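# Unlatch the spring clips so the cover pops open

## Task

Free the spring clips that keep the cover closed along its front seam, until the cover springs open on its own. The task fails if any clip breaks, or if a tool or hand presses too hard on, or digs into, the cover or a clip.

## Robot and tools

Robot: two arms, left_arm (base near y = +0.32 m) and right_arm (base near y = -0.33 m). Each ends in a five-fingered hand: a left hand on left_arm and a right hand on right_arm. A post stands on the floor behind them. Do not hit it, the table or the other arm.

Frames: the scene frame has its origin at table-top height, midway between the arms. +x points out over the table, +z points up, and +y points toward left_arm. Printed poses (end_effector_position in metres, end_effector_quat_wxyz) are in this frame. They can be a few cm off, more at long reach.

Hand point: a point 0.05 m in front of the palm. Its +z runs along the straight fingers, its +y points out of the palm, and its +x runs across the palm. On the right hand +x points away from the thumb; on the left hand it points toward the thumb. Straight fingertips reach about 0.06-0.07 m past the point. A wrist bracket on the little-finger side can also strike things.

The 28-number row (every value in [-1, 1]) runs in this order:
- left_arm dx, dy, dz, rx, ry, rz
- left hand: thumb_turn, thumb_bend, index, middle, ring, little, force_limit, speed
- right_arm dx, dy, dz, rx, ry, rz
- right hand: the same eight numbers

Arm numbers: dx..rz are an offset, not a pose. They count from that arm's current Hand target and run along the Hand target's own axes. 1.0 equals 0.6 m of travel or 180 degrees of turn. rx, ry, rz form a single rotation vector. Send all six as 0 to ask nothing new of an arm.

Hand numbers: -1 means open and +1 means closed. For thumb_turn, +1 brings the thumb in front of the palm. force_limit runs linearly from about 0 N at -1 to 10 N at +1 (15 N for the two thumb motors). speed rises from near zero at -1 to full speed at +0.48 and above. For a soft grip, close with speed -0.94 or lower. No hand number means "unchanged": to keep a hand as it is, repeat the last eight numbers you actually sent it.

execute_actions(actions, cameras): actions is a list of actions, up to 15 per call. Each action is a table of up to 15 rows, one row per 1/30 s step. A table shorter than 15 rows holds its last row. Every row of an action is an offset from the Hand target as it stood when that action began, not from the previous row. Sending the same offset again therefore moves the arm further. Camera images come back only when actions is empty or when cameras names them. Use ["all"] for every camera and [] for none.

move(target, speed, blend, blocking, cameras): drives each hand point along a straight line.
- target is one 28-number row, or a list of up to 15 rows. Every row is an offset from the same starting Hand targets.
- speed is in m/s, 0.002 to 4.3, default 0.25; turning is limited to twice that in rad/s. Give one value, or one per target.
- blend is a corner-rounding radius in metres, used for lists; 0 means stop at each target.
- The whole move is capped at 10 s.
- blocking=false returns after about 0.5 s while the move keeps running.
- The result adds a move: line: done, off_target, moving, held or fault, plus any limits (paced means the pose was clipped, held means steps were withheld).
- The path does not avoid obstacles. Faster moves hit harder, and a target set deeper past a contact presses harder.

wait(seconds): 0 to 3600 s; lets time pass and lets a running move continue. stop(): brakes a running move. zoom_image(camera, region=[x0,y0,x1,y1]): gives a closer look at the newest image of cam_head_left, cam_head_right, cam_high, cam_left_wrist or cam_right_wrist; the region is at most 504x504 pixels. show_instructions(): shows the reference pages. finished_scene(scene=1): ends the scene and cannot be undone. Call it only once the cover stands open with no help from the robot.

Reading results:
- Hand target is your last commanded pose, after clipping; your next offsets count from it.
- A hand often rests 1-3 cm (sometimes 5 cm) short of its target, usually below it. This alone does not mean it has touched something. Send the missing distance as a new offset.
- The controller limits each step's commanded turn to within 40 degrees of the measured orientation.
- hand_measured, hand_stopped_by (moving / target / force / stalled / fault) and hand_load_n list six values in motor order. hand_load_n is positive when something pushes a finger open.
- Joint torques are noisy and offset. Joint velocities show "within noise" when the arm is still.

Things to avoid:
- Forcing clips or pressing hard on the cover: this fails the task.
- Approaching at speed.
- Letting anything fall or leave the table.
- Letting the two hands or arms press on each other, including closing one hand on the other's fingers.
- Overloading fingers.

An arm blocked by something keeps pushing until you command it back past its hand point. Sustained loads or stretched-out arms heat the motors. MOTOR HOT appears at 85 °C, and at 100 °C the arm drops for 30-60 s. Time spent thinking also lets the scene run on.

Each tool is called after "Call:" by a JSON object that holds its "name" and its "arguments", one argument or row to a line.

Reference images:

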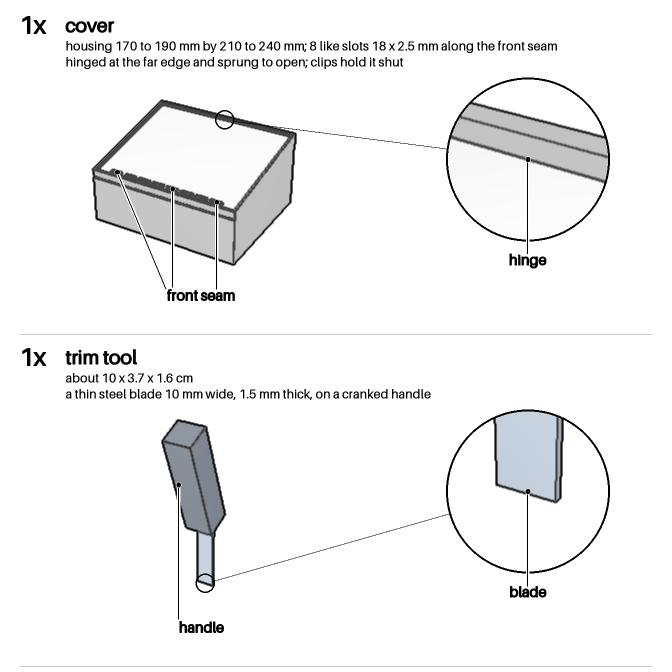

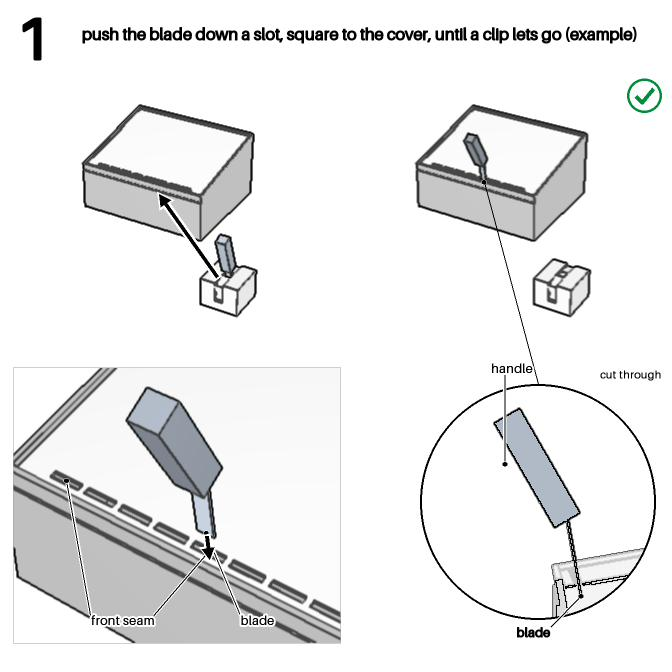

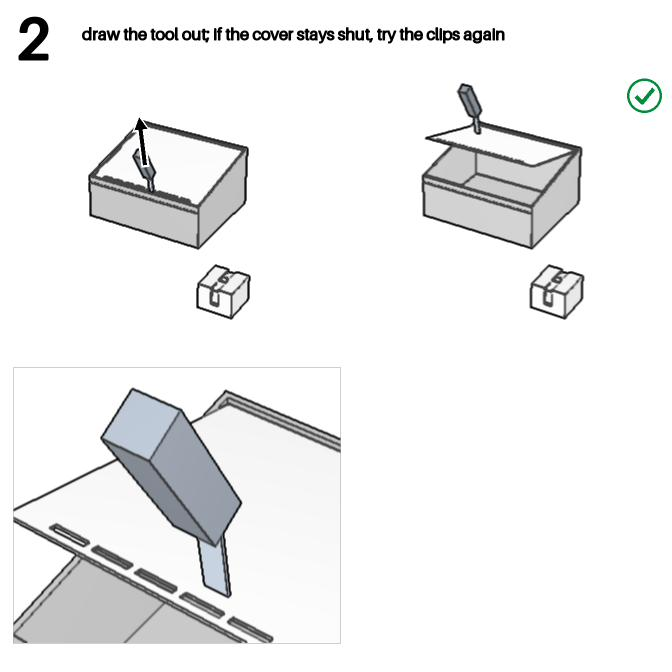

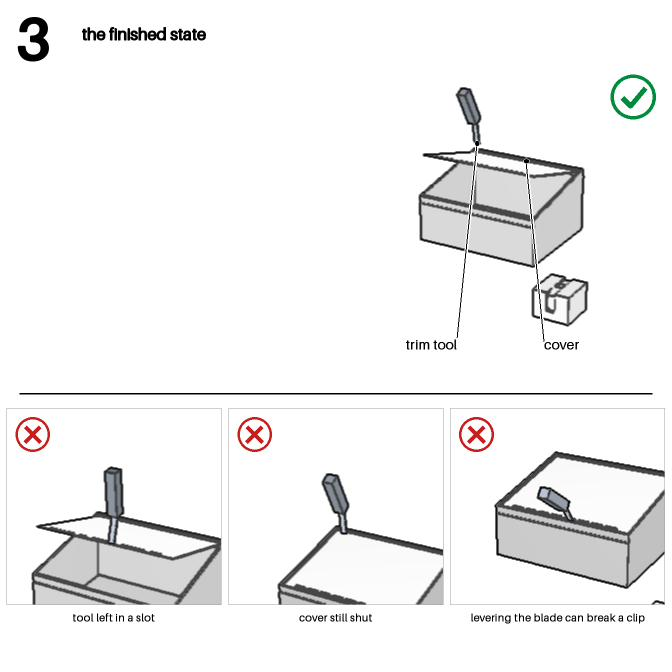

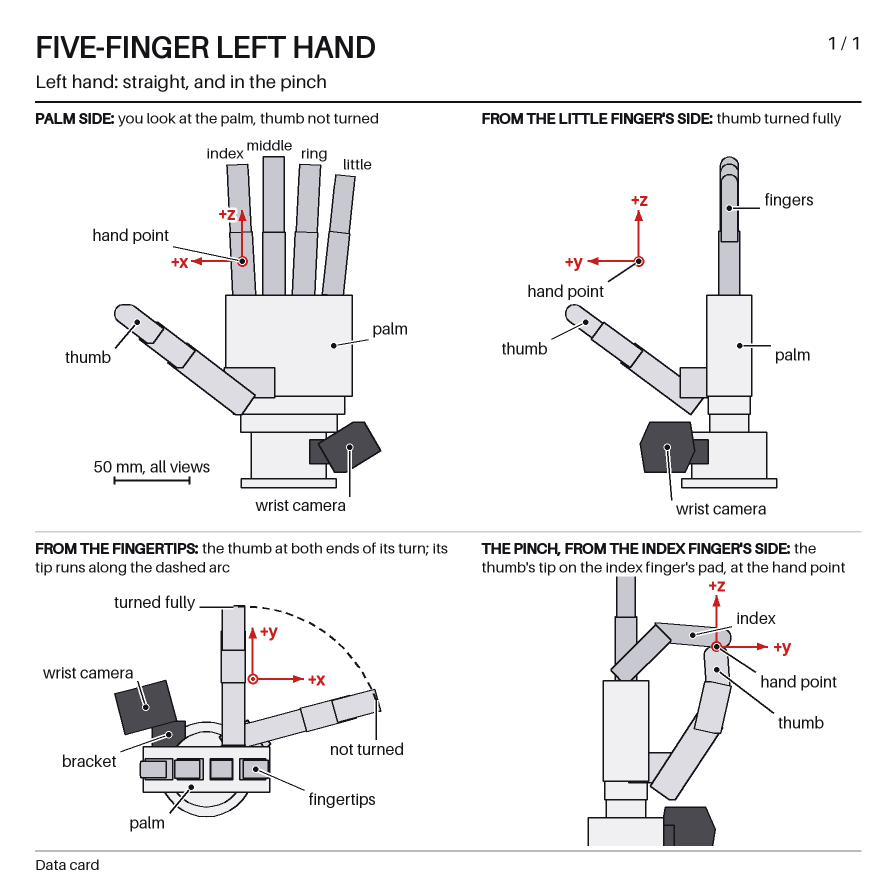

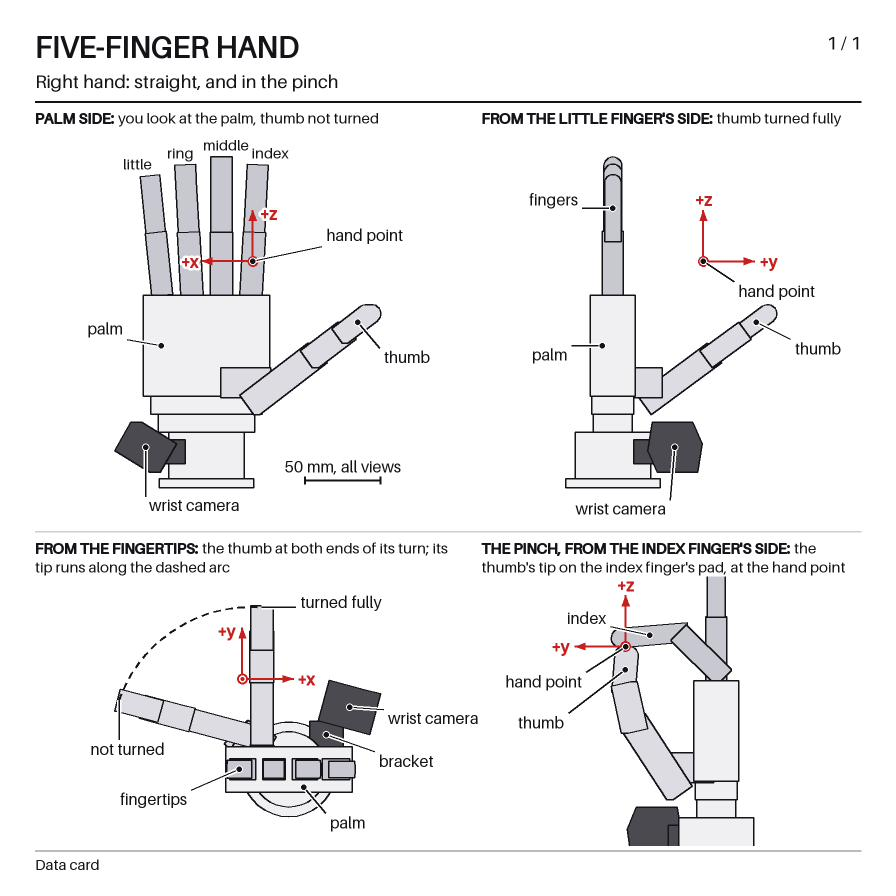

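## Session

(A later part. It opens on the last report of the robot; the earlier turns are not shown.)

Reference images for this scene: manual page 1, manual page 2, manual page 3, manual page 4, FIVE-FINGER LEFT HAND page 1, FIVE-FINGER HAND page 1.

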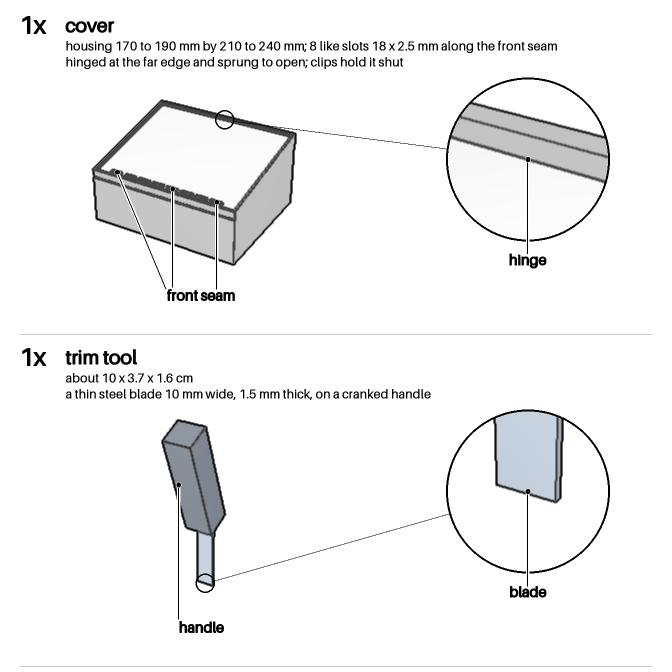

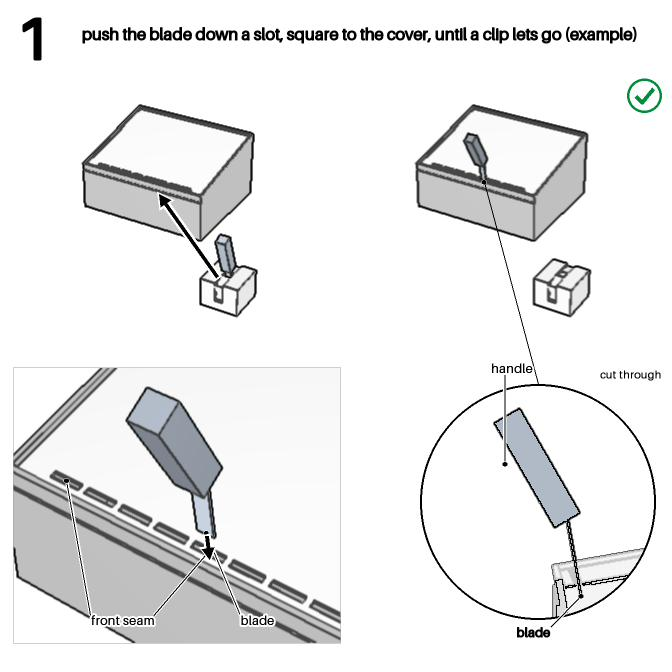

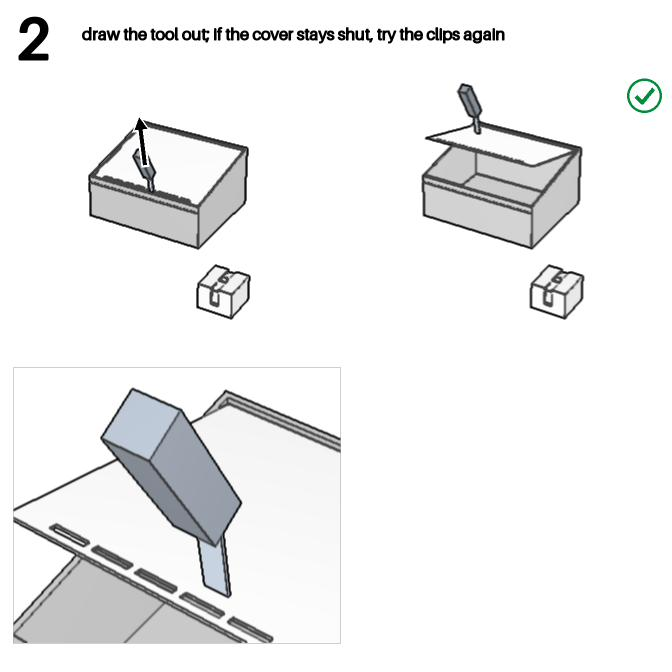

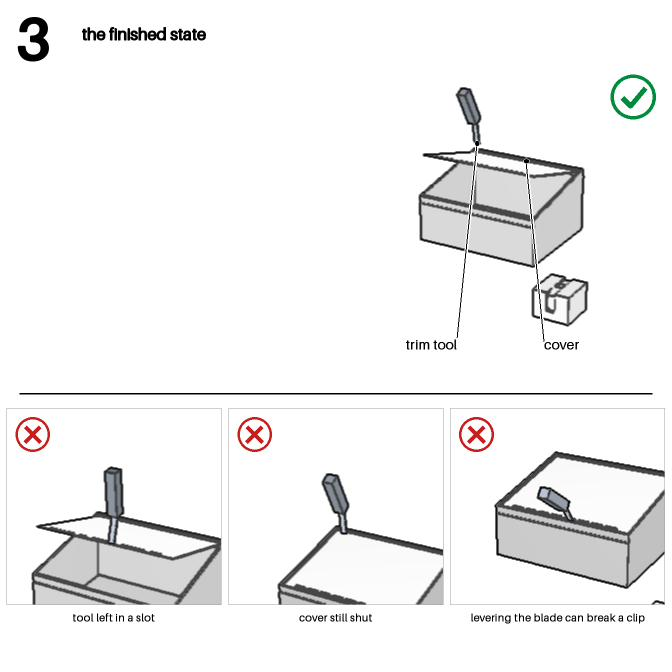

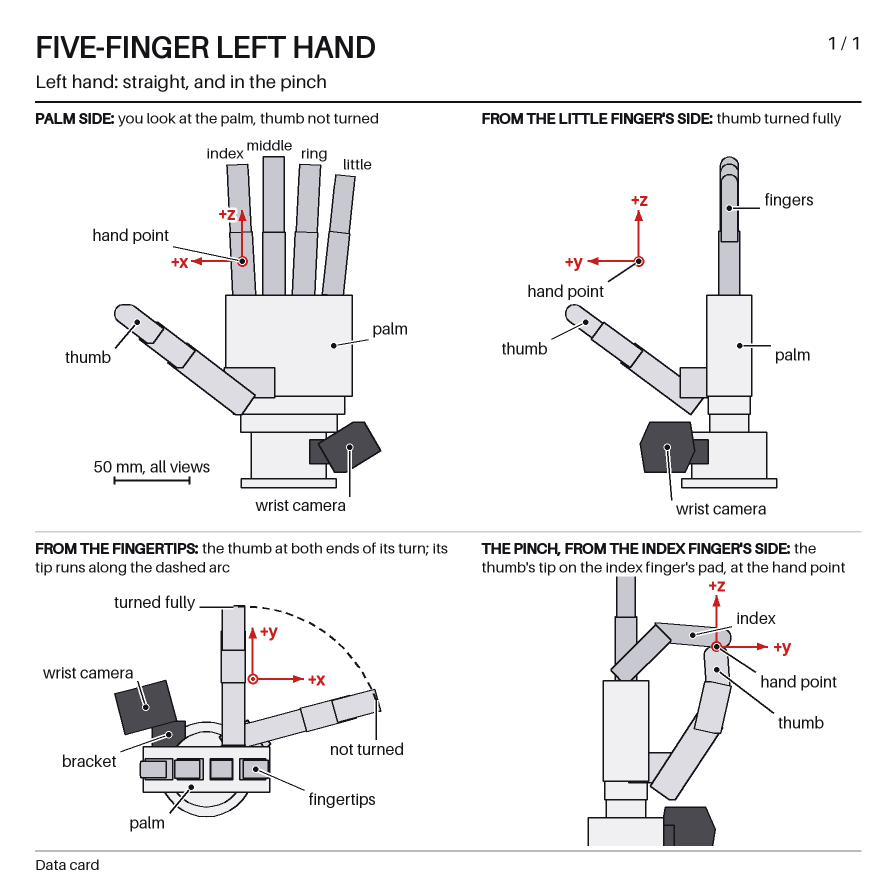

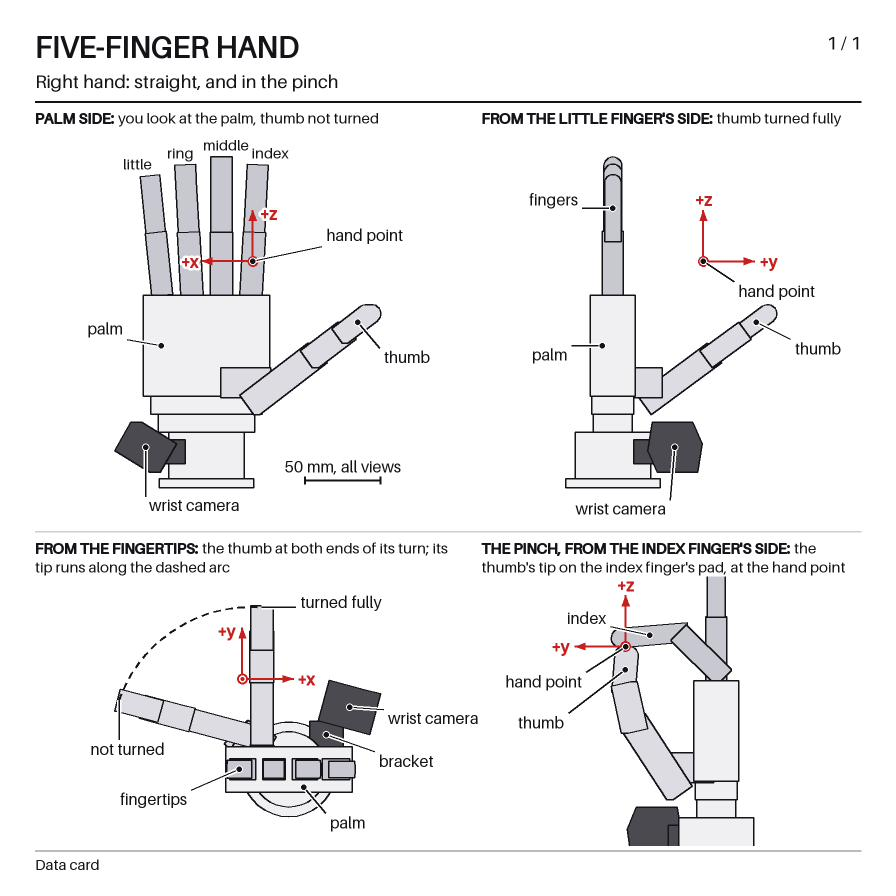

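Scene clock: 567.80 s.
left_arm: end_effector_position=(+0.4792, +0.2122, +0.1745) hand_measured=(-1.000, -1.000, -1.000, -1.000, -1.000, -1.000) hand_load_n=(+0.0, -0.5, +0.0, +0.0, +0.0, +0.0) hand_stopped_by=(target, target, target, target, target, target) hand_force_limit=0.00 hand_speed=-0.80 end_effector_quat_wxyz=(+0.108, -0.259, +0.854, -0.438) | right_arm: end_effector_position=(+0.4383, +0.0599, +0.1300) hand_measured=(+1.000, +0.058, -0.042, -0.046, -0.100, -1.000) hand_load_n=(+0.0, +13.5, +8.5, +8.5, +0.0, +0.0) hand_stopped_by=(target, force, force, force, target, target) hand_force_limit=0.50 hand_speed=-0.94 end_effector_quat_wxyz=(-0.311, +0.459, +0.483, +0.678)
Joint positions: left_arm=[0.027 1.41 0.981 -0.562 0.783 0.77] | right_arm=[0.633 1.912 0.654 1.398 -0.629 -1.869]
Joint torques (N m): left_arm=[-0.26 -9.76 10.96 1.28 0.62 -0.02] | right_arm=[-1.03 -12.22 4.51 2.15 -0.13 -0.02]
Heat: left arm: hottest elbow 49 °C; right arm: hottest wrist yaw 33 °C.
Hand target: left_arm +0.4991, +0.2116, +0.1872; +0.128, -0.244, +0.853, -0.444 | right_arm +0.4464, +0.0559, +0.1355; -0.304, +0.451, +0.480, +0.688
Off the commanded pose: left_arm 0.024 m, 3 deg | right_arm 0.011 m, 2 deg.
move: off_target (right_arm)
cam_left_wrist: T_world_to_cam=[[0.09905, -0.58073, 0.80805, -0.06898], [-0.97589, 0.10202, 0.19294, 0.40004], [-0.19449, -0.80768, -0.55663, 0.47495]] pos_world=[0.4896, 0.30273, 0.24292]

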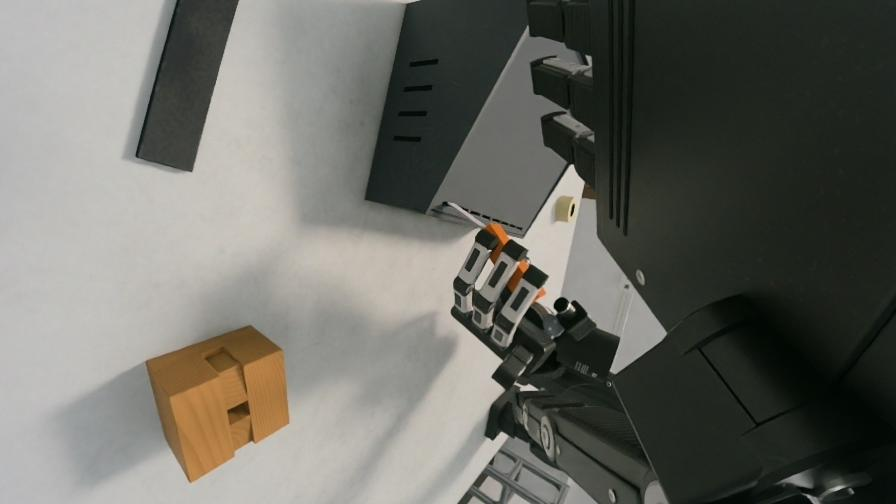

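Call:
{"name": "move", "arguments": {
  "target": [
    [0,0,0,0,0,0,-1,-1,-1,-1,-1,-1,0,-0.8,-0.0100,-0.0020,-0.0020,0,0,0,1,0.1,0.35,0.35,-0.1,-1,0.5,-0.94]
  ],
  "speed": 0.03,
  "cameras": ["cam_left_wrist"]
}}

Call:
{"name": "zoom_image", "arguments": {
  "camera": "cam_left_wrist",
  "region": [430, 180, 480, 220]
}}

Scene clock: 568.90 s.
left_arm: end_effector_position=(+0.4792, +0.2122, +0.1745) hand_measured=(-1.000, -1.000, -1.000, -1.000, -1.000, -1.000) hand_load_n=(+0.0, +0.0, +0.0, +0.0, +0.0, +0.0) hand_stopped_by=(target, target, target, target, target, target) hand_force_limit=0.00 hand_speed=-0.80 end_effector_quat_wxyz=(+0.108, -0.259, +0.854, -0.438) | right_arm: end_effector_position=(+0.4381, +0.0588, +0.1278) hand_measured=(+1.000, +0.058, -0.042, -0.046, -0.100, -1.000) hand_load_n=(+0.0, +13.5, +8.5, +8.5, +0.0, +0.0) hand_stopped_by=(target, force, force, force, target, target) hand_force_limit=0.50 hand_speed=-0.94 end_effector_quat_wxyz=(-0.311, +0.456, +0.483, +0.680)
Joint positions: left_arm=[0.027 1.41 0.981 -0.562 0.783 0.77] | right_arm=[0.631 1.927 0.654 1.42 -0.633 -1.869]
Joint torques (N m): left_arm=[-0.26 -9.76 10.95 1.29 0.62 -0.02] | right_arm=[-1.08 -11.75 4.63 1.99 -0.08 0]
Heat: left arm: hottest elbow 49 °C; right arm: hottest wrist yaw 33 °C.
Hand target: left_arm +0.4991, +0.2116, +0.1872; +0.128, -0.244, +0.853, -0.444 | right_arm +0.4475, +0.0550, +0.1295; -0.304, +0.451, +0.480, +0.689
Off the commanded pose: left_arm 0.024 m, 3 deg | right_arm 0.010 m, 1 deg.
move: done
cam_left_wrist: T_world_to_cam=[[0.09905, -0.58073, 0.80805, -0.06898], [-0.97589, 0.10202, 0.19294, 0.40004], [-0.19449, -0.80768, -0.55663, 0.47495]] pos_world=[0.4896, 0.30273, 0.24292]

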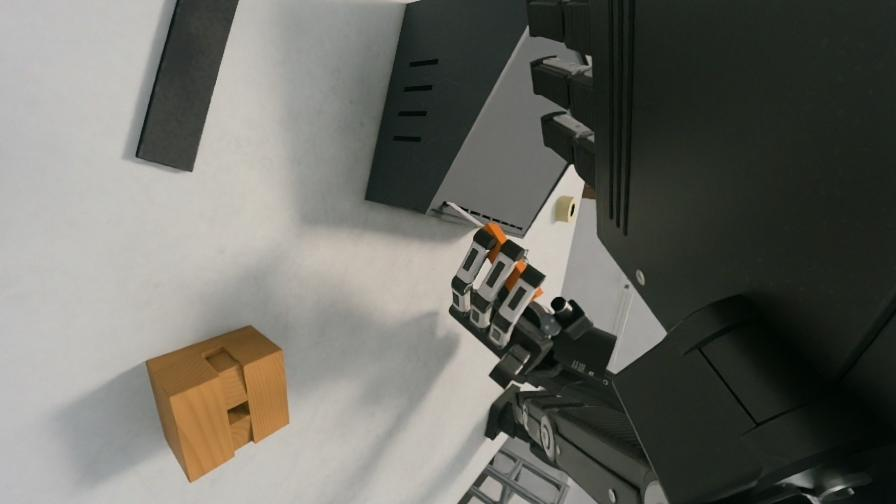

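Scaled by 10.080 from the camera's image (finer frame: 1280x720).

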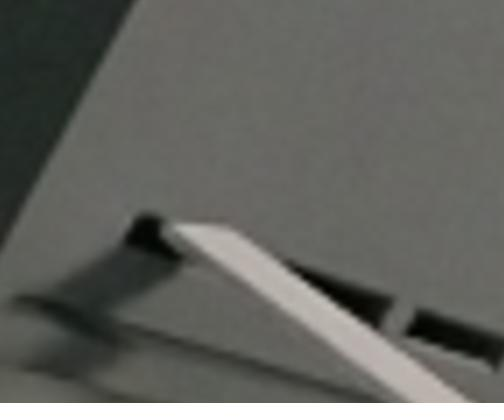

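Call:
{"name": "move", "arguments": {
  "target": [
    [0,0,0,0,0,0,-1,-1,-1,-1,-1,-1,0,-0.8,-0.0033,0,-0.0001,-0.0002,-0.0011,0.0055,1,0.1,0.35,0.35,-0.1,-1,0.5,-0.94]
  ],
  "speed": 0.03,
  "cameras": ["cam_left_wrist"]
}}

Call:
{"name": "zoom_image", "arguments": {
  "camera": "cam_left_wrist",
  "region": [430, 180, 480, 220]
}}

Scene clock: 571.07 s.
left_arm: end_effector_position=(+0.4792, +0.2122, +0.1745) hand_measured=(-1.000, -1.000, -1.000, -1.000, -1.000, -1.000) hand_load_n=(-0.5, +0.0, +0.0, +0.0, +0.0, +0.0) hand_stopped_by=(target, target, target, target, target, target) hand_force_limit=0.00 hand_speed=-0.80 end_effector_quat_wxyz=(+0.108, -0.259, +0.854, -0.438) | right_arm: end_effector_position=(+0.4381, +0.0588, +0.1278) hand_measured=(+1.000, +0.058, -0.042, -0.046, -0.100, -1.000) hand_load_n=(+0.0, +14.0, +8.5, +8.5, +0.5, +0.0) hand_stopped_by=(target, force, force, force, target, target) hand_force_limit=0.50 hand_speed=-0.94 end_effector_quat_wxyz=(-0.311, +0.456, +0.483, +0.680)
Joint positions: left_arm=[0.027 1.41 0.981 -0.562 0.783 0.77] | right_arm=[0.631 1.927 0.654 1.42 -0.633 -1.869]
Joint torques (N m): left_arm=[-0.26 -9.76 10.96 1.26 0.62 -0.01] | right_arm=[-1.14 -11.75 4.68 1.83 -0.06 0.14]
Heat: left arm: hottest elbow 49 °C; right arm: hottest wrist yaw 33 °C.
Hand target: left_arm +0.4991, +0.2116, +0.1872; +0.128, -0.244, +0.853, -0.444 | right_arm +0.4483, +0.0550, +0.1277; -0.309, +0.457, +0.476, +0.685
Off the commanded pose: left_arm 0.024 m, 3 deg | right_arm 0.011 m, 1 deg.
move: off_target (right_arm)
cam_left_wrist: T_world_to_cam=[[0.09905, -0.58073, 0.80805, -0.06898], [-0.97589, 0.10202, 0.19294, 0.40004], [-0.19449, -0.80768, -0.55663, 0.47495]] pos_world=[0.4896, 0.30273, 0.24292]

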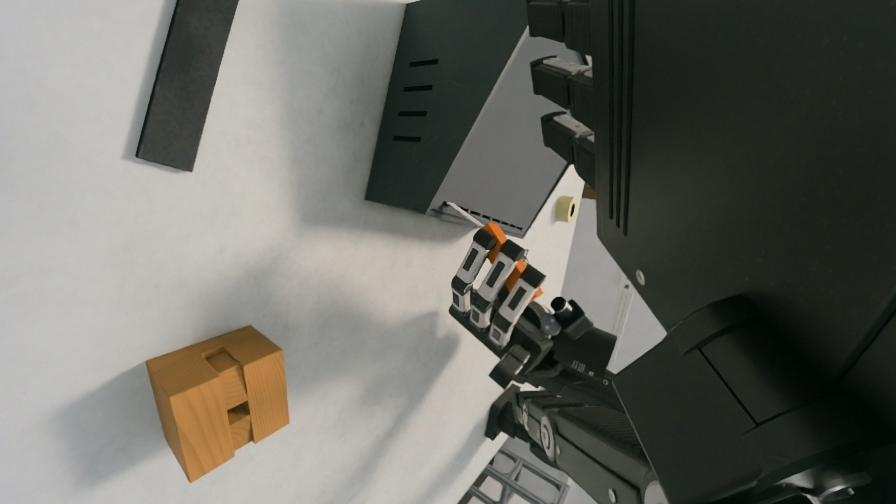

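Scaled by 10.080 from the camera's image (finer frame: 1280x720).

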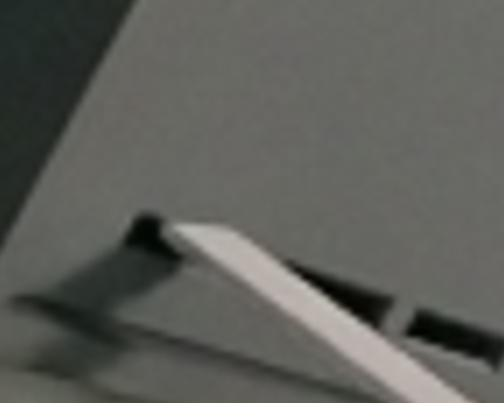

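Call:
{"name": "move", "arguments": {
  "target": [0,0,0,0,0,0,-1,-1,-1,-1,-1,-1,0,-0.8,-0.00485,-0.00469,-0.0028,0,0,0,1,0.1,0.35,0.35,-0.1,-1,0.5,-0.94],
  "speed": 0.03,
  "cameras": ["cam_left_wrist"]
}}

Call:
{"name": "zoom_image", "arguments": {
  "camera": "cam_left_wrist",
  "region": [430, 180, 480, 220]
}}

Scene clock: 574.83 s.
left_arm: end_effector_position=(+0.4792, +0.2122, +0.1745) hand_measured=(-1.000, -1.000, -1.000, -1.000, -1.000, -1.000) hand_load_n=(+0.0, +0.0, +0.0, +0.0, +0.0, +0.0) hand_stopped_by=(target, target, target, target, target, target) hand_force_limit=0.00 hand_speed=-0.80 end_effector_quat_wxyz=(+0.108, -0.259, +0.854, -0.438) | right_arm: end_effector_position=(+0.4378, +0.0585, +0.1271) hand_measured=(+1.000, +0.058, -0.042, -0.046, -0.100, -1.000) hand_load_n=(+0.0, +14.0, +8.5, +8.5, +0.0, +0.0) hand_stopped_by=(target, force, force, force, target, target) hand_force_limit=0.50 hand_speed=-0.94 end_effector_quat_wxyz=(-0.310, +0.453, +0.483, +0.682)
Joint positions: left_arm=[0.027 1.41 0.981 -0.562 0.783 0.77] | right_arm=[0.631 1.934 0.654 1.433 -0.633 -1.869]
Joint torques (N m): left_arm=[-0.26 -9.76 10.97 1.28 0.61 -0.02] | right_arm=[-1.03 -11.46 4.37 1.88 -0.01 0.14]
Heat: left arm: hottest elbow 49 °C; right arm: hottest wrist yaw 33 °C.
Hand target: left_arm +0.4991, +0.2116, +0.1872; +0.128, -0.244, +0.853, -0.444 | right_arm +0.4465, +0.0544, +0.1237; -0.309, +0.457, +0.476, +0.685
Off the commanded pose: left_arm 0.024 m, 3 deg | right_arm 0.010 m, 1 deg.
move: done
cam_left_wrist: T_world_to_cam=[[0.09905, -0.58073, 0.80805, -0.06898], [-0.97589, 0.10202, 0.19294, 0.40004], [-0.19449, -0.80768, -0.55663, 0.47495]] pos_world=[0.4896, 0.30273, 0.24292]

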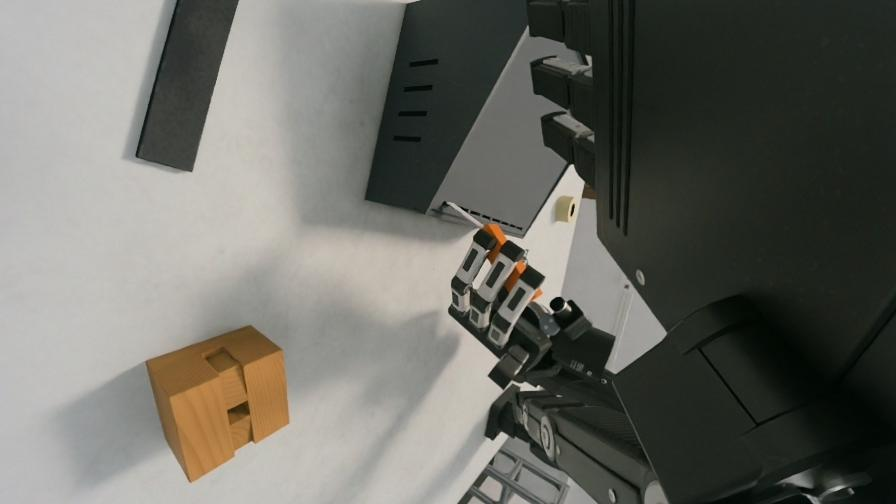

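Scaled by 10.080 from the camera's image (finer frame: 1280x720).

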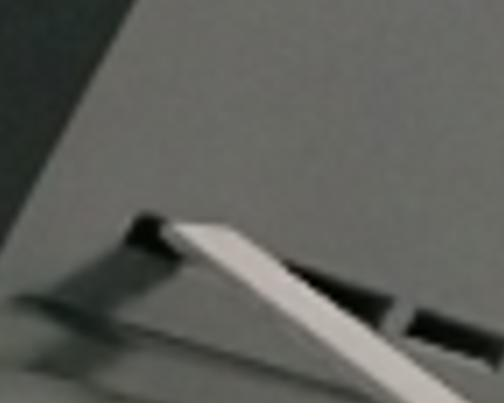

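Call:
{"name": "move", "arguments": {
  "target": [0,0,0,0,0,0,-1,-1,-1,-1,-1,-1,0,-0.8,-0.0016,-0.0082,-0.0017,0,0,0,1,0.1,0.35,0.35,-0.1,-1,0.5,-0.94],
  "speed": 0.03,
  "cameras": ["cam_left_wrist"]
}}

Call:
{"name": "zoom_image", "arguments": {
  "camera": "cam_left_wrist",
  "region": [430, 180, 480, 220]
}}

Scene clock: 576.53 s.
left_arm: end_effector_position=(+0.4792, +0.2122, +0.1745) hand_measured=(-1.000, -1.000, -1.000, -1.000, -1.000, -1.000) hand_load_n=(-0.5, +0.0, +0.0, +0.0, +0.0, +0.0) hand_stopped_by=(target, target, target, target, target, target) hand_force_limit=0.00 hand_speed=-0.80 end_effector_quat_wxyz=(+0.108, -0.259, +0.854, -0.438) | right_arm: end_effector_position=(+0.4380, +0.0579, +0.1272) hand_measured=(+1.000, +0.058, -0.042, -0.046, -0.100, -1.000) hand_load_n=(+0.0, +13.5, +8.5, +8.5, +0.0, +0.0) hand_stopped_by=(target, force, force, force, target, target) hand_force_limit=0.50 hand_speed=-0.94 end_effector_quat_wxyz=(-0.309, +0.452, +0.481, +0.685)
Joint positions: left_arm=[0.027 1.41 0.981 -0.562 0.783 0.77] | right_arm=[0.631 1.94 0.654 1.447 -0.63 -1.869]
Joint torques (N m): left_arm=[-0.26 -9.82 10.96 1.26 0.62 -0.03] | right_arm=[-0.5 -11.46 3.82 1.87 0.14 0.12]
Heat: left arm: hottest elbow 49 °C; right arm: hottest wrist yaw 33 °C.
Hand target: left_arm +0.4991, +0.2116, +0.1872; +0.128, -0.244, +0.853, -0.444 | right_arm +0.4423, +0.0552, +0.1207; -0.309, +0.457, +0.476, +0.685
Off the commanded pose: left_arm 0.024 m, 3 deg | right_arm 0.008 m, 1 deg.
move: done
cam_left_wrist: T_world_to_cam=[[0.09905, -0.58073, 0.80805, -0.06898], [-0.97589, 0.10202, 0.19294, 0.40004], [-0.19449, -0.80768, -0.55663, 0.47495]] pos_world=[0.4896, 0.30273, 0.24292]

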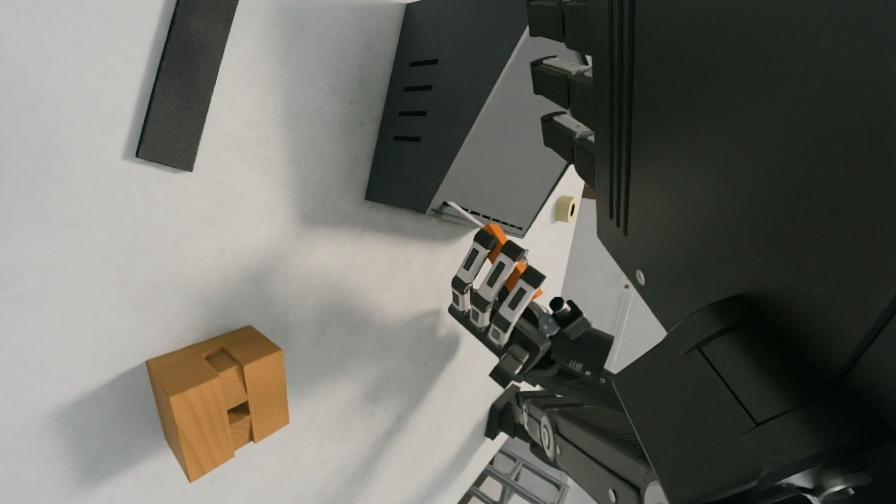

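Scaled by 10.080 from the camera's image (finer frame: 1280x720).

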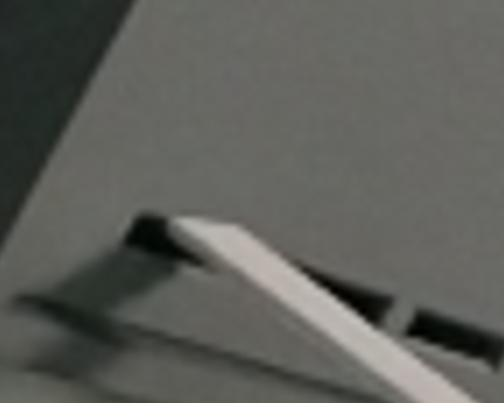

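Call:
{"name": "move", "arguments": {
  "target": [0,0,0,0,0,0,-1,-1,-1,-1,-1,-1,0,-0.8,-0.0016,-0.0096,-0.0035,0,0,0,1,0.1,0.35,0.35,-0.1,-1,0.5,-0.94],
  "speed": 0.03,
  "cameras": ["cam_left_wrist"]
}}

Call:
{"name": "zoom_image", "arguments": {
  "camera": "cam_left_wrist",
  "region": [430, 180, 480, 220]
}}

Scene clock: 577.60 s.
left_arm: end_effector_position=(+0.4792, +0.2122, +0.1745) hand_measured=(-1.000, -1.000, -1.000, -1.000, -1.000, -1.000) hand_load_n=(-0.5, +0.0, +0.0, +0.0, +0.0, +0.0) hand_stopped_by=(target, target, target, target, target, target) hand_force_limit=0.00 hand_speed=-0.80 end_effector_quat_wxyz=(+0.108, -0.259, +0.854, -0.438) | right_arm: end_effector_position=(+0.4387, +0.0566, +0.1277) hand_measured=(+1.000, +0.058, -0.042, -0.046, -0.100, -1.000) hand_load_n=(+0.0, +13.5, +8.5, +8.5, +0.0, +0.0) hand_stopped_by=(target, force, force, force, target, target) hand_force_limit=0.50 hand_speed=-0.94 end_effector_quat_wxyz=(-0.306, +0.450, +0.478, +0.689)
Joint positions: left_arm=[0.027 1.41 0.981 -0.562 0.783 0.77] | right_arm=[0.631 1.947 0.654 1.463 -0.622 -1.869]
Joint torques (N m): left_arm=[-0.26 -9.76 10.95 1.31 0.62 -0.02] | right_arm=[0.15 -11.52 3.03 1.88 0.12 0.11]
Heat: left arm: hottest elbow 49 °C; right arm: hottest wrist yaw 33 °C.
Hand target: left_arm +0.4991, +0.2116, +0.1872; +0.128, -0.244, +0.853, -0.444 | right_arm +0.4370, +0.0553, +0.1175; -0.309, +0.457, +0.476, +0.685
Off the commanded pose: left_arm 0.024 m, 3 deg | right_arm 0.011 m, 1 deg.
move: off_target (right_arm)
cam_left_wrist: T_world_to_cam=[[0.09905, -0.58073, 0.80805, -0.06898], [-0.97589, 0.10202, 0.19294, 0.40004], [-0.19449, -0.80768, -0.55663, 0.47495]] pos_world=[0.4896, 0.30273, 0.24292]

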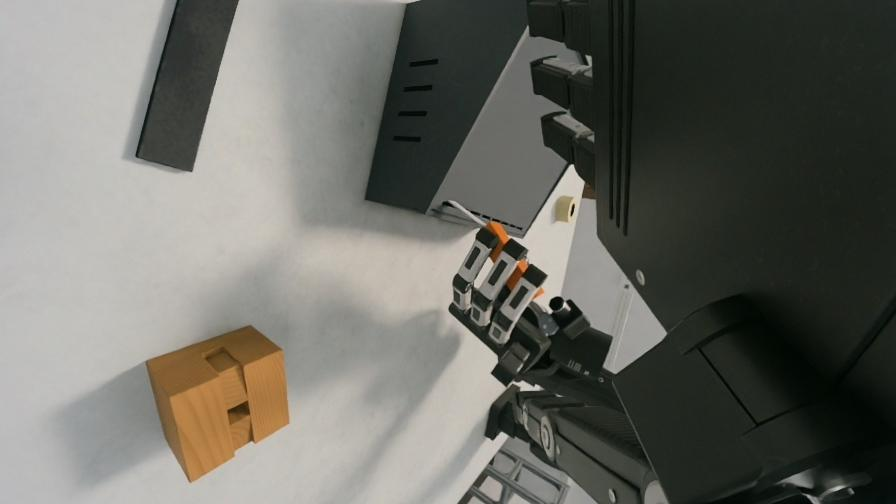

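Scaled by 10.080 from the camera's image (finer frame: 1280x720).

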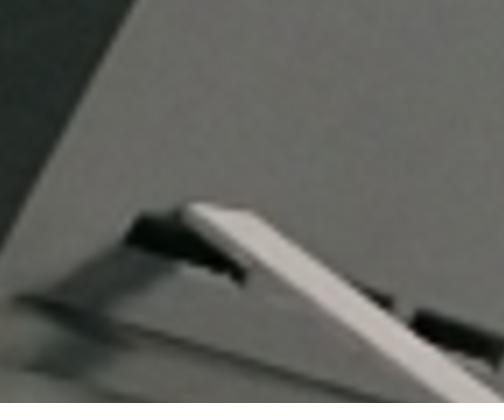

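Call:
{"name": "move", "arguments": {
  "target": [0,0,0,0,0,0,-1,-1,-1,-1,-1,-1,0,-0.8,0.001,-0.0065,-0.0013,0,0,0,1,0.1,0.35,0.35,-0.1,-1,0.5,-0.94],
  "speed": 0.03,
  "cameras": ["cam_left_wrist"]
}}

Call:
{"name": "zoom_image", "arguments": {
  "camera": "cam_left_wrist",
  "region": [430, 180, 480, 220]
}}

Scene clock: 580.10 s.
left_arm: end_effector_position=(+0.4792, +0.2122, +0.1745) hand_measured=(-1.000, -1.000, -1.000, -1.000, -1.000, -1.000) hand_load_n=(+0.0, +0.0, +0.0, +0.0, +0.0, +0.0) hand_stopped_by=(target, target, target, target, target, target) hand_force_limit=0.00 hand_speed=-0.80 end_effector_quat_wxyz=(+0.108, -0.259, +0.854, -0.438) | right_arm: end_effector_position=(+0.4380, +0.0541, +0.1272) hand_measured=(+1.000, +0.058, -0.042, -0.046, -0.100, -1.000) hand_load_n=(+0.0, +13.5, +8.5, +8.5, +0.0, +0.0) hand_stopped_by=(target, force, force, force, target, target) hand_force_limit=0.50 hand_speed=-0.94 end_effector_quat_wxyz=(-0.304, +0.452, +0.476, +0.691)
Joint positions: left_arm=[0.027 1.41 0.981 -0.562 0.783 0.77] | right_arm=[0.631 1.947 0.647 1.471 -0.614 -1.869]
Joint torques (N m): left_arm=[-0.26 -9.7 10.96 1.28 0.61 -0.02] | right_arm=[0.56 -11.4 2.93 1.85 0.08 0.1]
Heat: left arm: hottest elbow 49 °C; right arm: hottest wrist yaw 33 °C.
Hand target: left_arm +0.4991, +0.2116, +0.1872; +0.128, -0.244, +0.853, -0.444 | right_arm +0.4332, +0.0559, +0.1165; -0.309, +0.457, +0.476, +0.685
Off the commanded pose: left_arm 0.024 m, 3 deg | right_arm 0.012 m, 1 deg.
move: off_target (right_arm)
cam_left_wrist: T_world_to_cam=[[0.09905, -0.58073, 0.80805, -0.06898], [-0.97589, 0.10202, 0.19294, 0.40004], [-0.19449, -0.80768, -0.55663, 0.47495]] pos_world=[0.4896, 0.30273, 0.24292]

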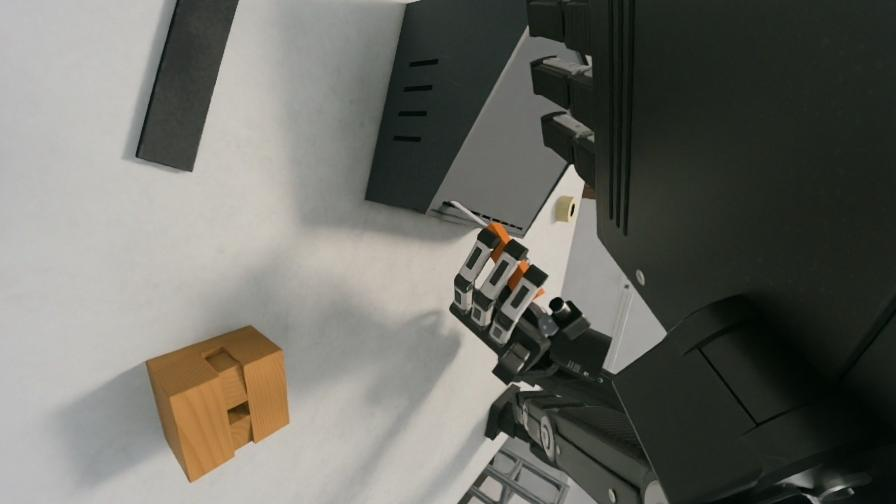

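Scaled by 10.080 from the camera's image (finer frame: 1280x720).

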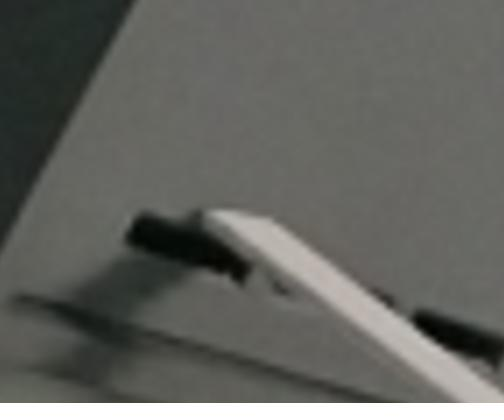

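Call:
{"name": "move", "arguments": {
  "target": [0,0,0,0,0,0,-1,-1,-1,-1,-1,-1,0,-0.8,0.0032,-0.0072,0.0020,0,0,0,1,0.1,0.35,0.35,-0.1,-1,0.5,-0.94],
  "speed": 0.03,
  "cameras": ["cam_left_wrist"]
}}

Call:
{"name": "zoom_image", "arguments": {
  "camera": "cam_left_wrist",
  "region": [430, 180, 480, 220]
}}

Scene clock: 582.13 s.
left_arm: end_effector_position=(+0.4792, +0.2122, +0.1745) hand_measured=(-1.000, -1.000, -1.000, -1.000, -1.000, -1.000) hand_load_n=(+0.0, +0.0, +0.0, +0.0, +0.0, +0.0) hand_stopped_by=(target, target, target, target, target, target) hand_force_limit=0.00 hand_speed=-0.80 end_effector_quat_wxyz=(+0.108, -0.259, +0.854, -0.438) | right_arm: end_effector_position=(+0.4358, +0.0547, +0.1262) hand_measured=(+1.000, +0.058, -0.042, -0.046, -0.100, -1.000) hand_load_n=(+0.0, +13.5, +8.0, +8.5, +0.0, +0.0) hand_stopped_by=(target, force, force, force, target, target) hand_force_limit=0.50 hand_speed=-0.94 end_effector_quat_wxyz=(-0.303, +0.454, +0.474, +0.691)
Joint positions: left_arm=[0.027 1.41 0.981 -0.562 0.783 0.77] | right_arm=[0.637 1.947 0.642 1.473 -0.602 -1.869]
Joint torques (N m): left_arm=[-0.26 -9.76 10.95 1.28 0.62 -0.02] | right_arm=[0.97 -11.58 2.89 1.8 0.05 0.08]
Heat: left arm: hottest elbow 49 °C; right arm: hottest wrist yaw 33 °C.
Hand target: left_arm +0.4991, +0.2116, +0.1872; +0.128, -0.244, +0.853, -0.444 | right_arm +0.4291, +0.0586, +0.1167; -0.309, +0.457, +0.476, +0.685
Off the commanded pose: left_arm 0.024 m, 3 deg | right_arm 0.012 m, 1 deg.
move: off_target (right_arm)
cam_left_wrist: T_world_to_cam=[[0.09905, -0.58073, 0.80805, -0.06898], [-0.97589, 0.10202, 0.19294, 0.40004], [-0.19449, -0.80768, -0.55663, 0.47495]] pos_world=[0.4896, 0.30273, 0.24292]

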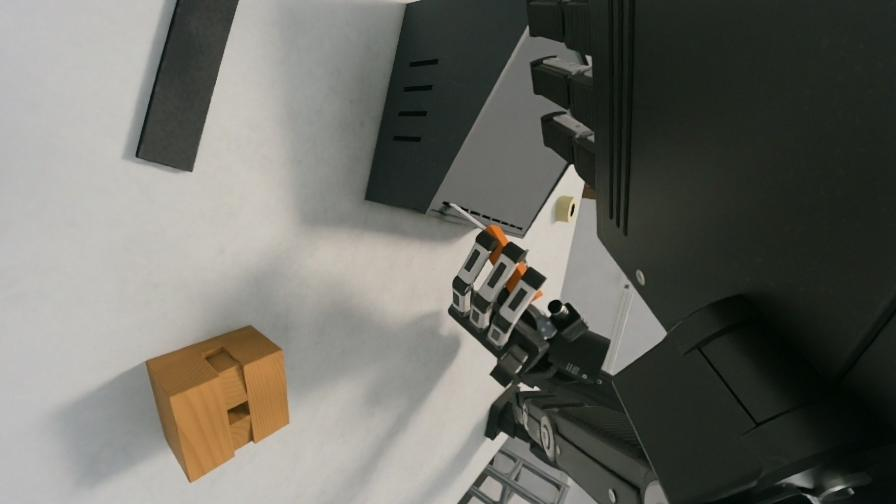

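Scaled by 10.080 from the camera's image (finer frame: 1280x720).

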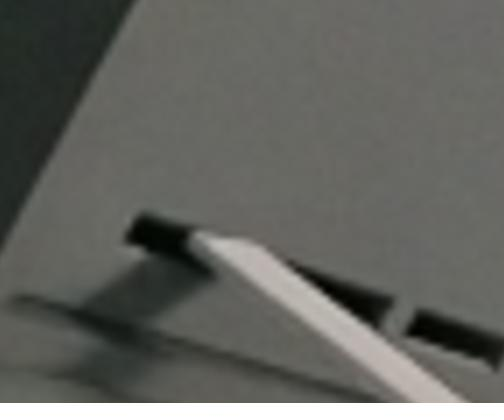

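Call:
{"name": "move", "arguments": {
  "target": [0,0,0,0,0,0,-1,-1,-1,-1,-1,-1,0,-0.8,0.0015,-0.0045,0.0059,0,0,0,1,0.1,0.35,0.35,-0.1,-1,0.5,-0.94],
  "speed": 0.03,
  "cameras": ["cam_left_wrist"]
}}

Call:
{"name": "zoom_image", "arguments": {
  "camera": "cam_left_wrist",
  "region": [430, 180, 480, 220]
}}

Scene clock: 584.63 s.
left_arm: end_effector_position=(+0.4792, +0.2122, +0.1745) hand_measured=(-1.000, -1.000, -1.000, -1.000, -1.000, -1.000) hand_load_n=(+0.0, +0.0, +0.0, +0.0, -0.5, +0.0) hand_stopped_by=(target, target, target, target, target, target) hand_force_limit=0.00 hand_speed=-0.80 end_effector_quat_wxyz=(+0.108, -0.259, +0.854, -0.438) | right_arm: end_effector_position=(+0.4339, +0.0576, +0.1254) hand_measured=(+1.000, +0.058, -0.042, -0.046, -0.100, -1.000) hand_load_n=(+0.0, +13.5, +8.5, +8.5, +0.0, +0.0) hand_stopped_by=(target, force, force, force, target, target) hand_force_limit=0.50 hand_speed=-0.94 end_effector_quat_wxyz=(-0.303, +0.455, +0.473, +0.691)
Joint positions: left_arm=[0.027 1.41 0.981 -0.562 0.783 0.77] | right_arm=[0.647 1.949 0.642 1.473 -0.589 -1.869]
Joint torques (N m): left_arm=[-0.26 -9.82 10.95 1.28 0.62 -0.02] | right_arm=[1.61 -11.69 3.1 1.62 -0.01 0.07]
Heat: left arm: hottest elbow 49 °C; right arm: hottest wrist yaw 33 °C.
Hand target: left_arm +0.4991, +0.2116, +0.1872; +0.128, -0.244, +0.853, -0.444 | right_arm +0.4276, +0.0629, +0.1170; -0.309, +0.457, +0.476, +0.685
Off the commanded pose: left_arm 0.024 m, 3 deg | right_arm 0.012 m, 1 deg.
move: off_target (right_arm)
cam_left_wrist: T_world_to_cam=[[0.09905, -0.58073, 0.80805, -0.06898], [-0.97589, 0.10202, 0.19294, 0.40004], [-0.19449, -0.80768, -0.55663, 0.47495]] pos_world=[0.4896, 0.30273, 0.24292]

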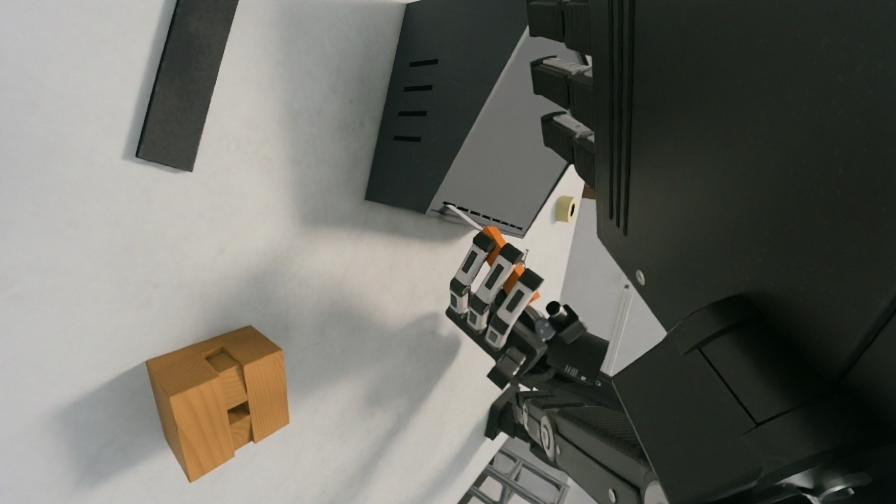

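Scaled by 10.080 from the camera's image (finer frame: 1280x720).

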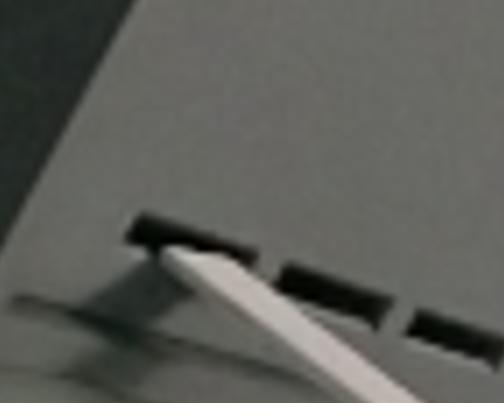

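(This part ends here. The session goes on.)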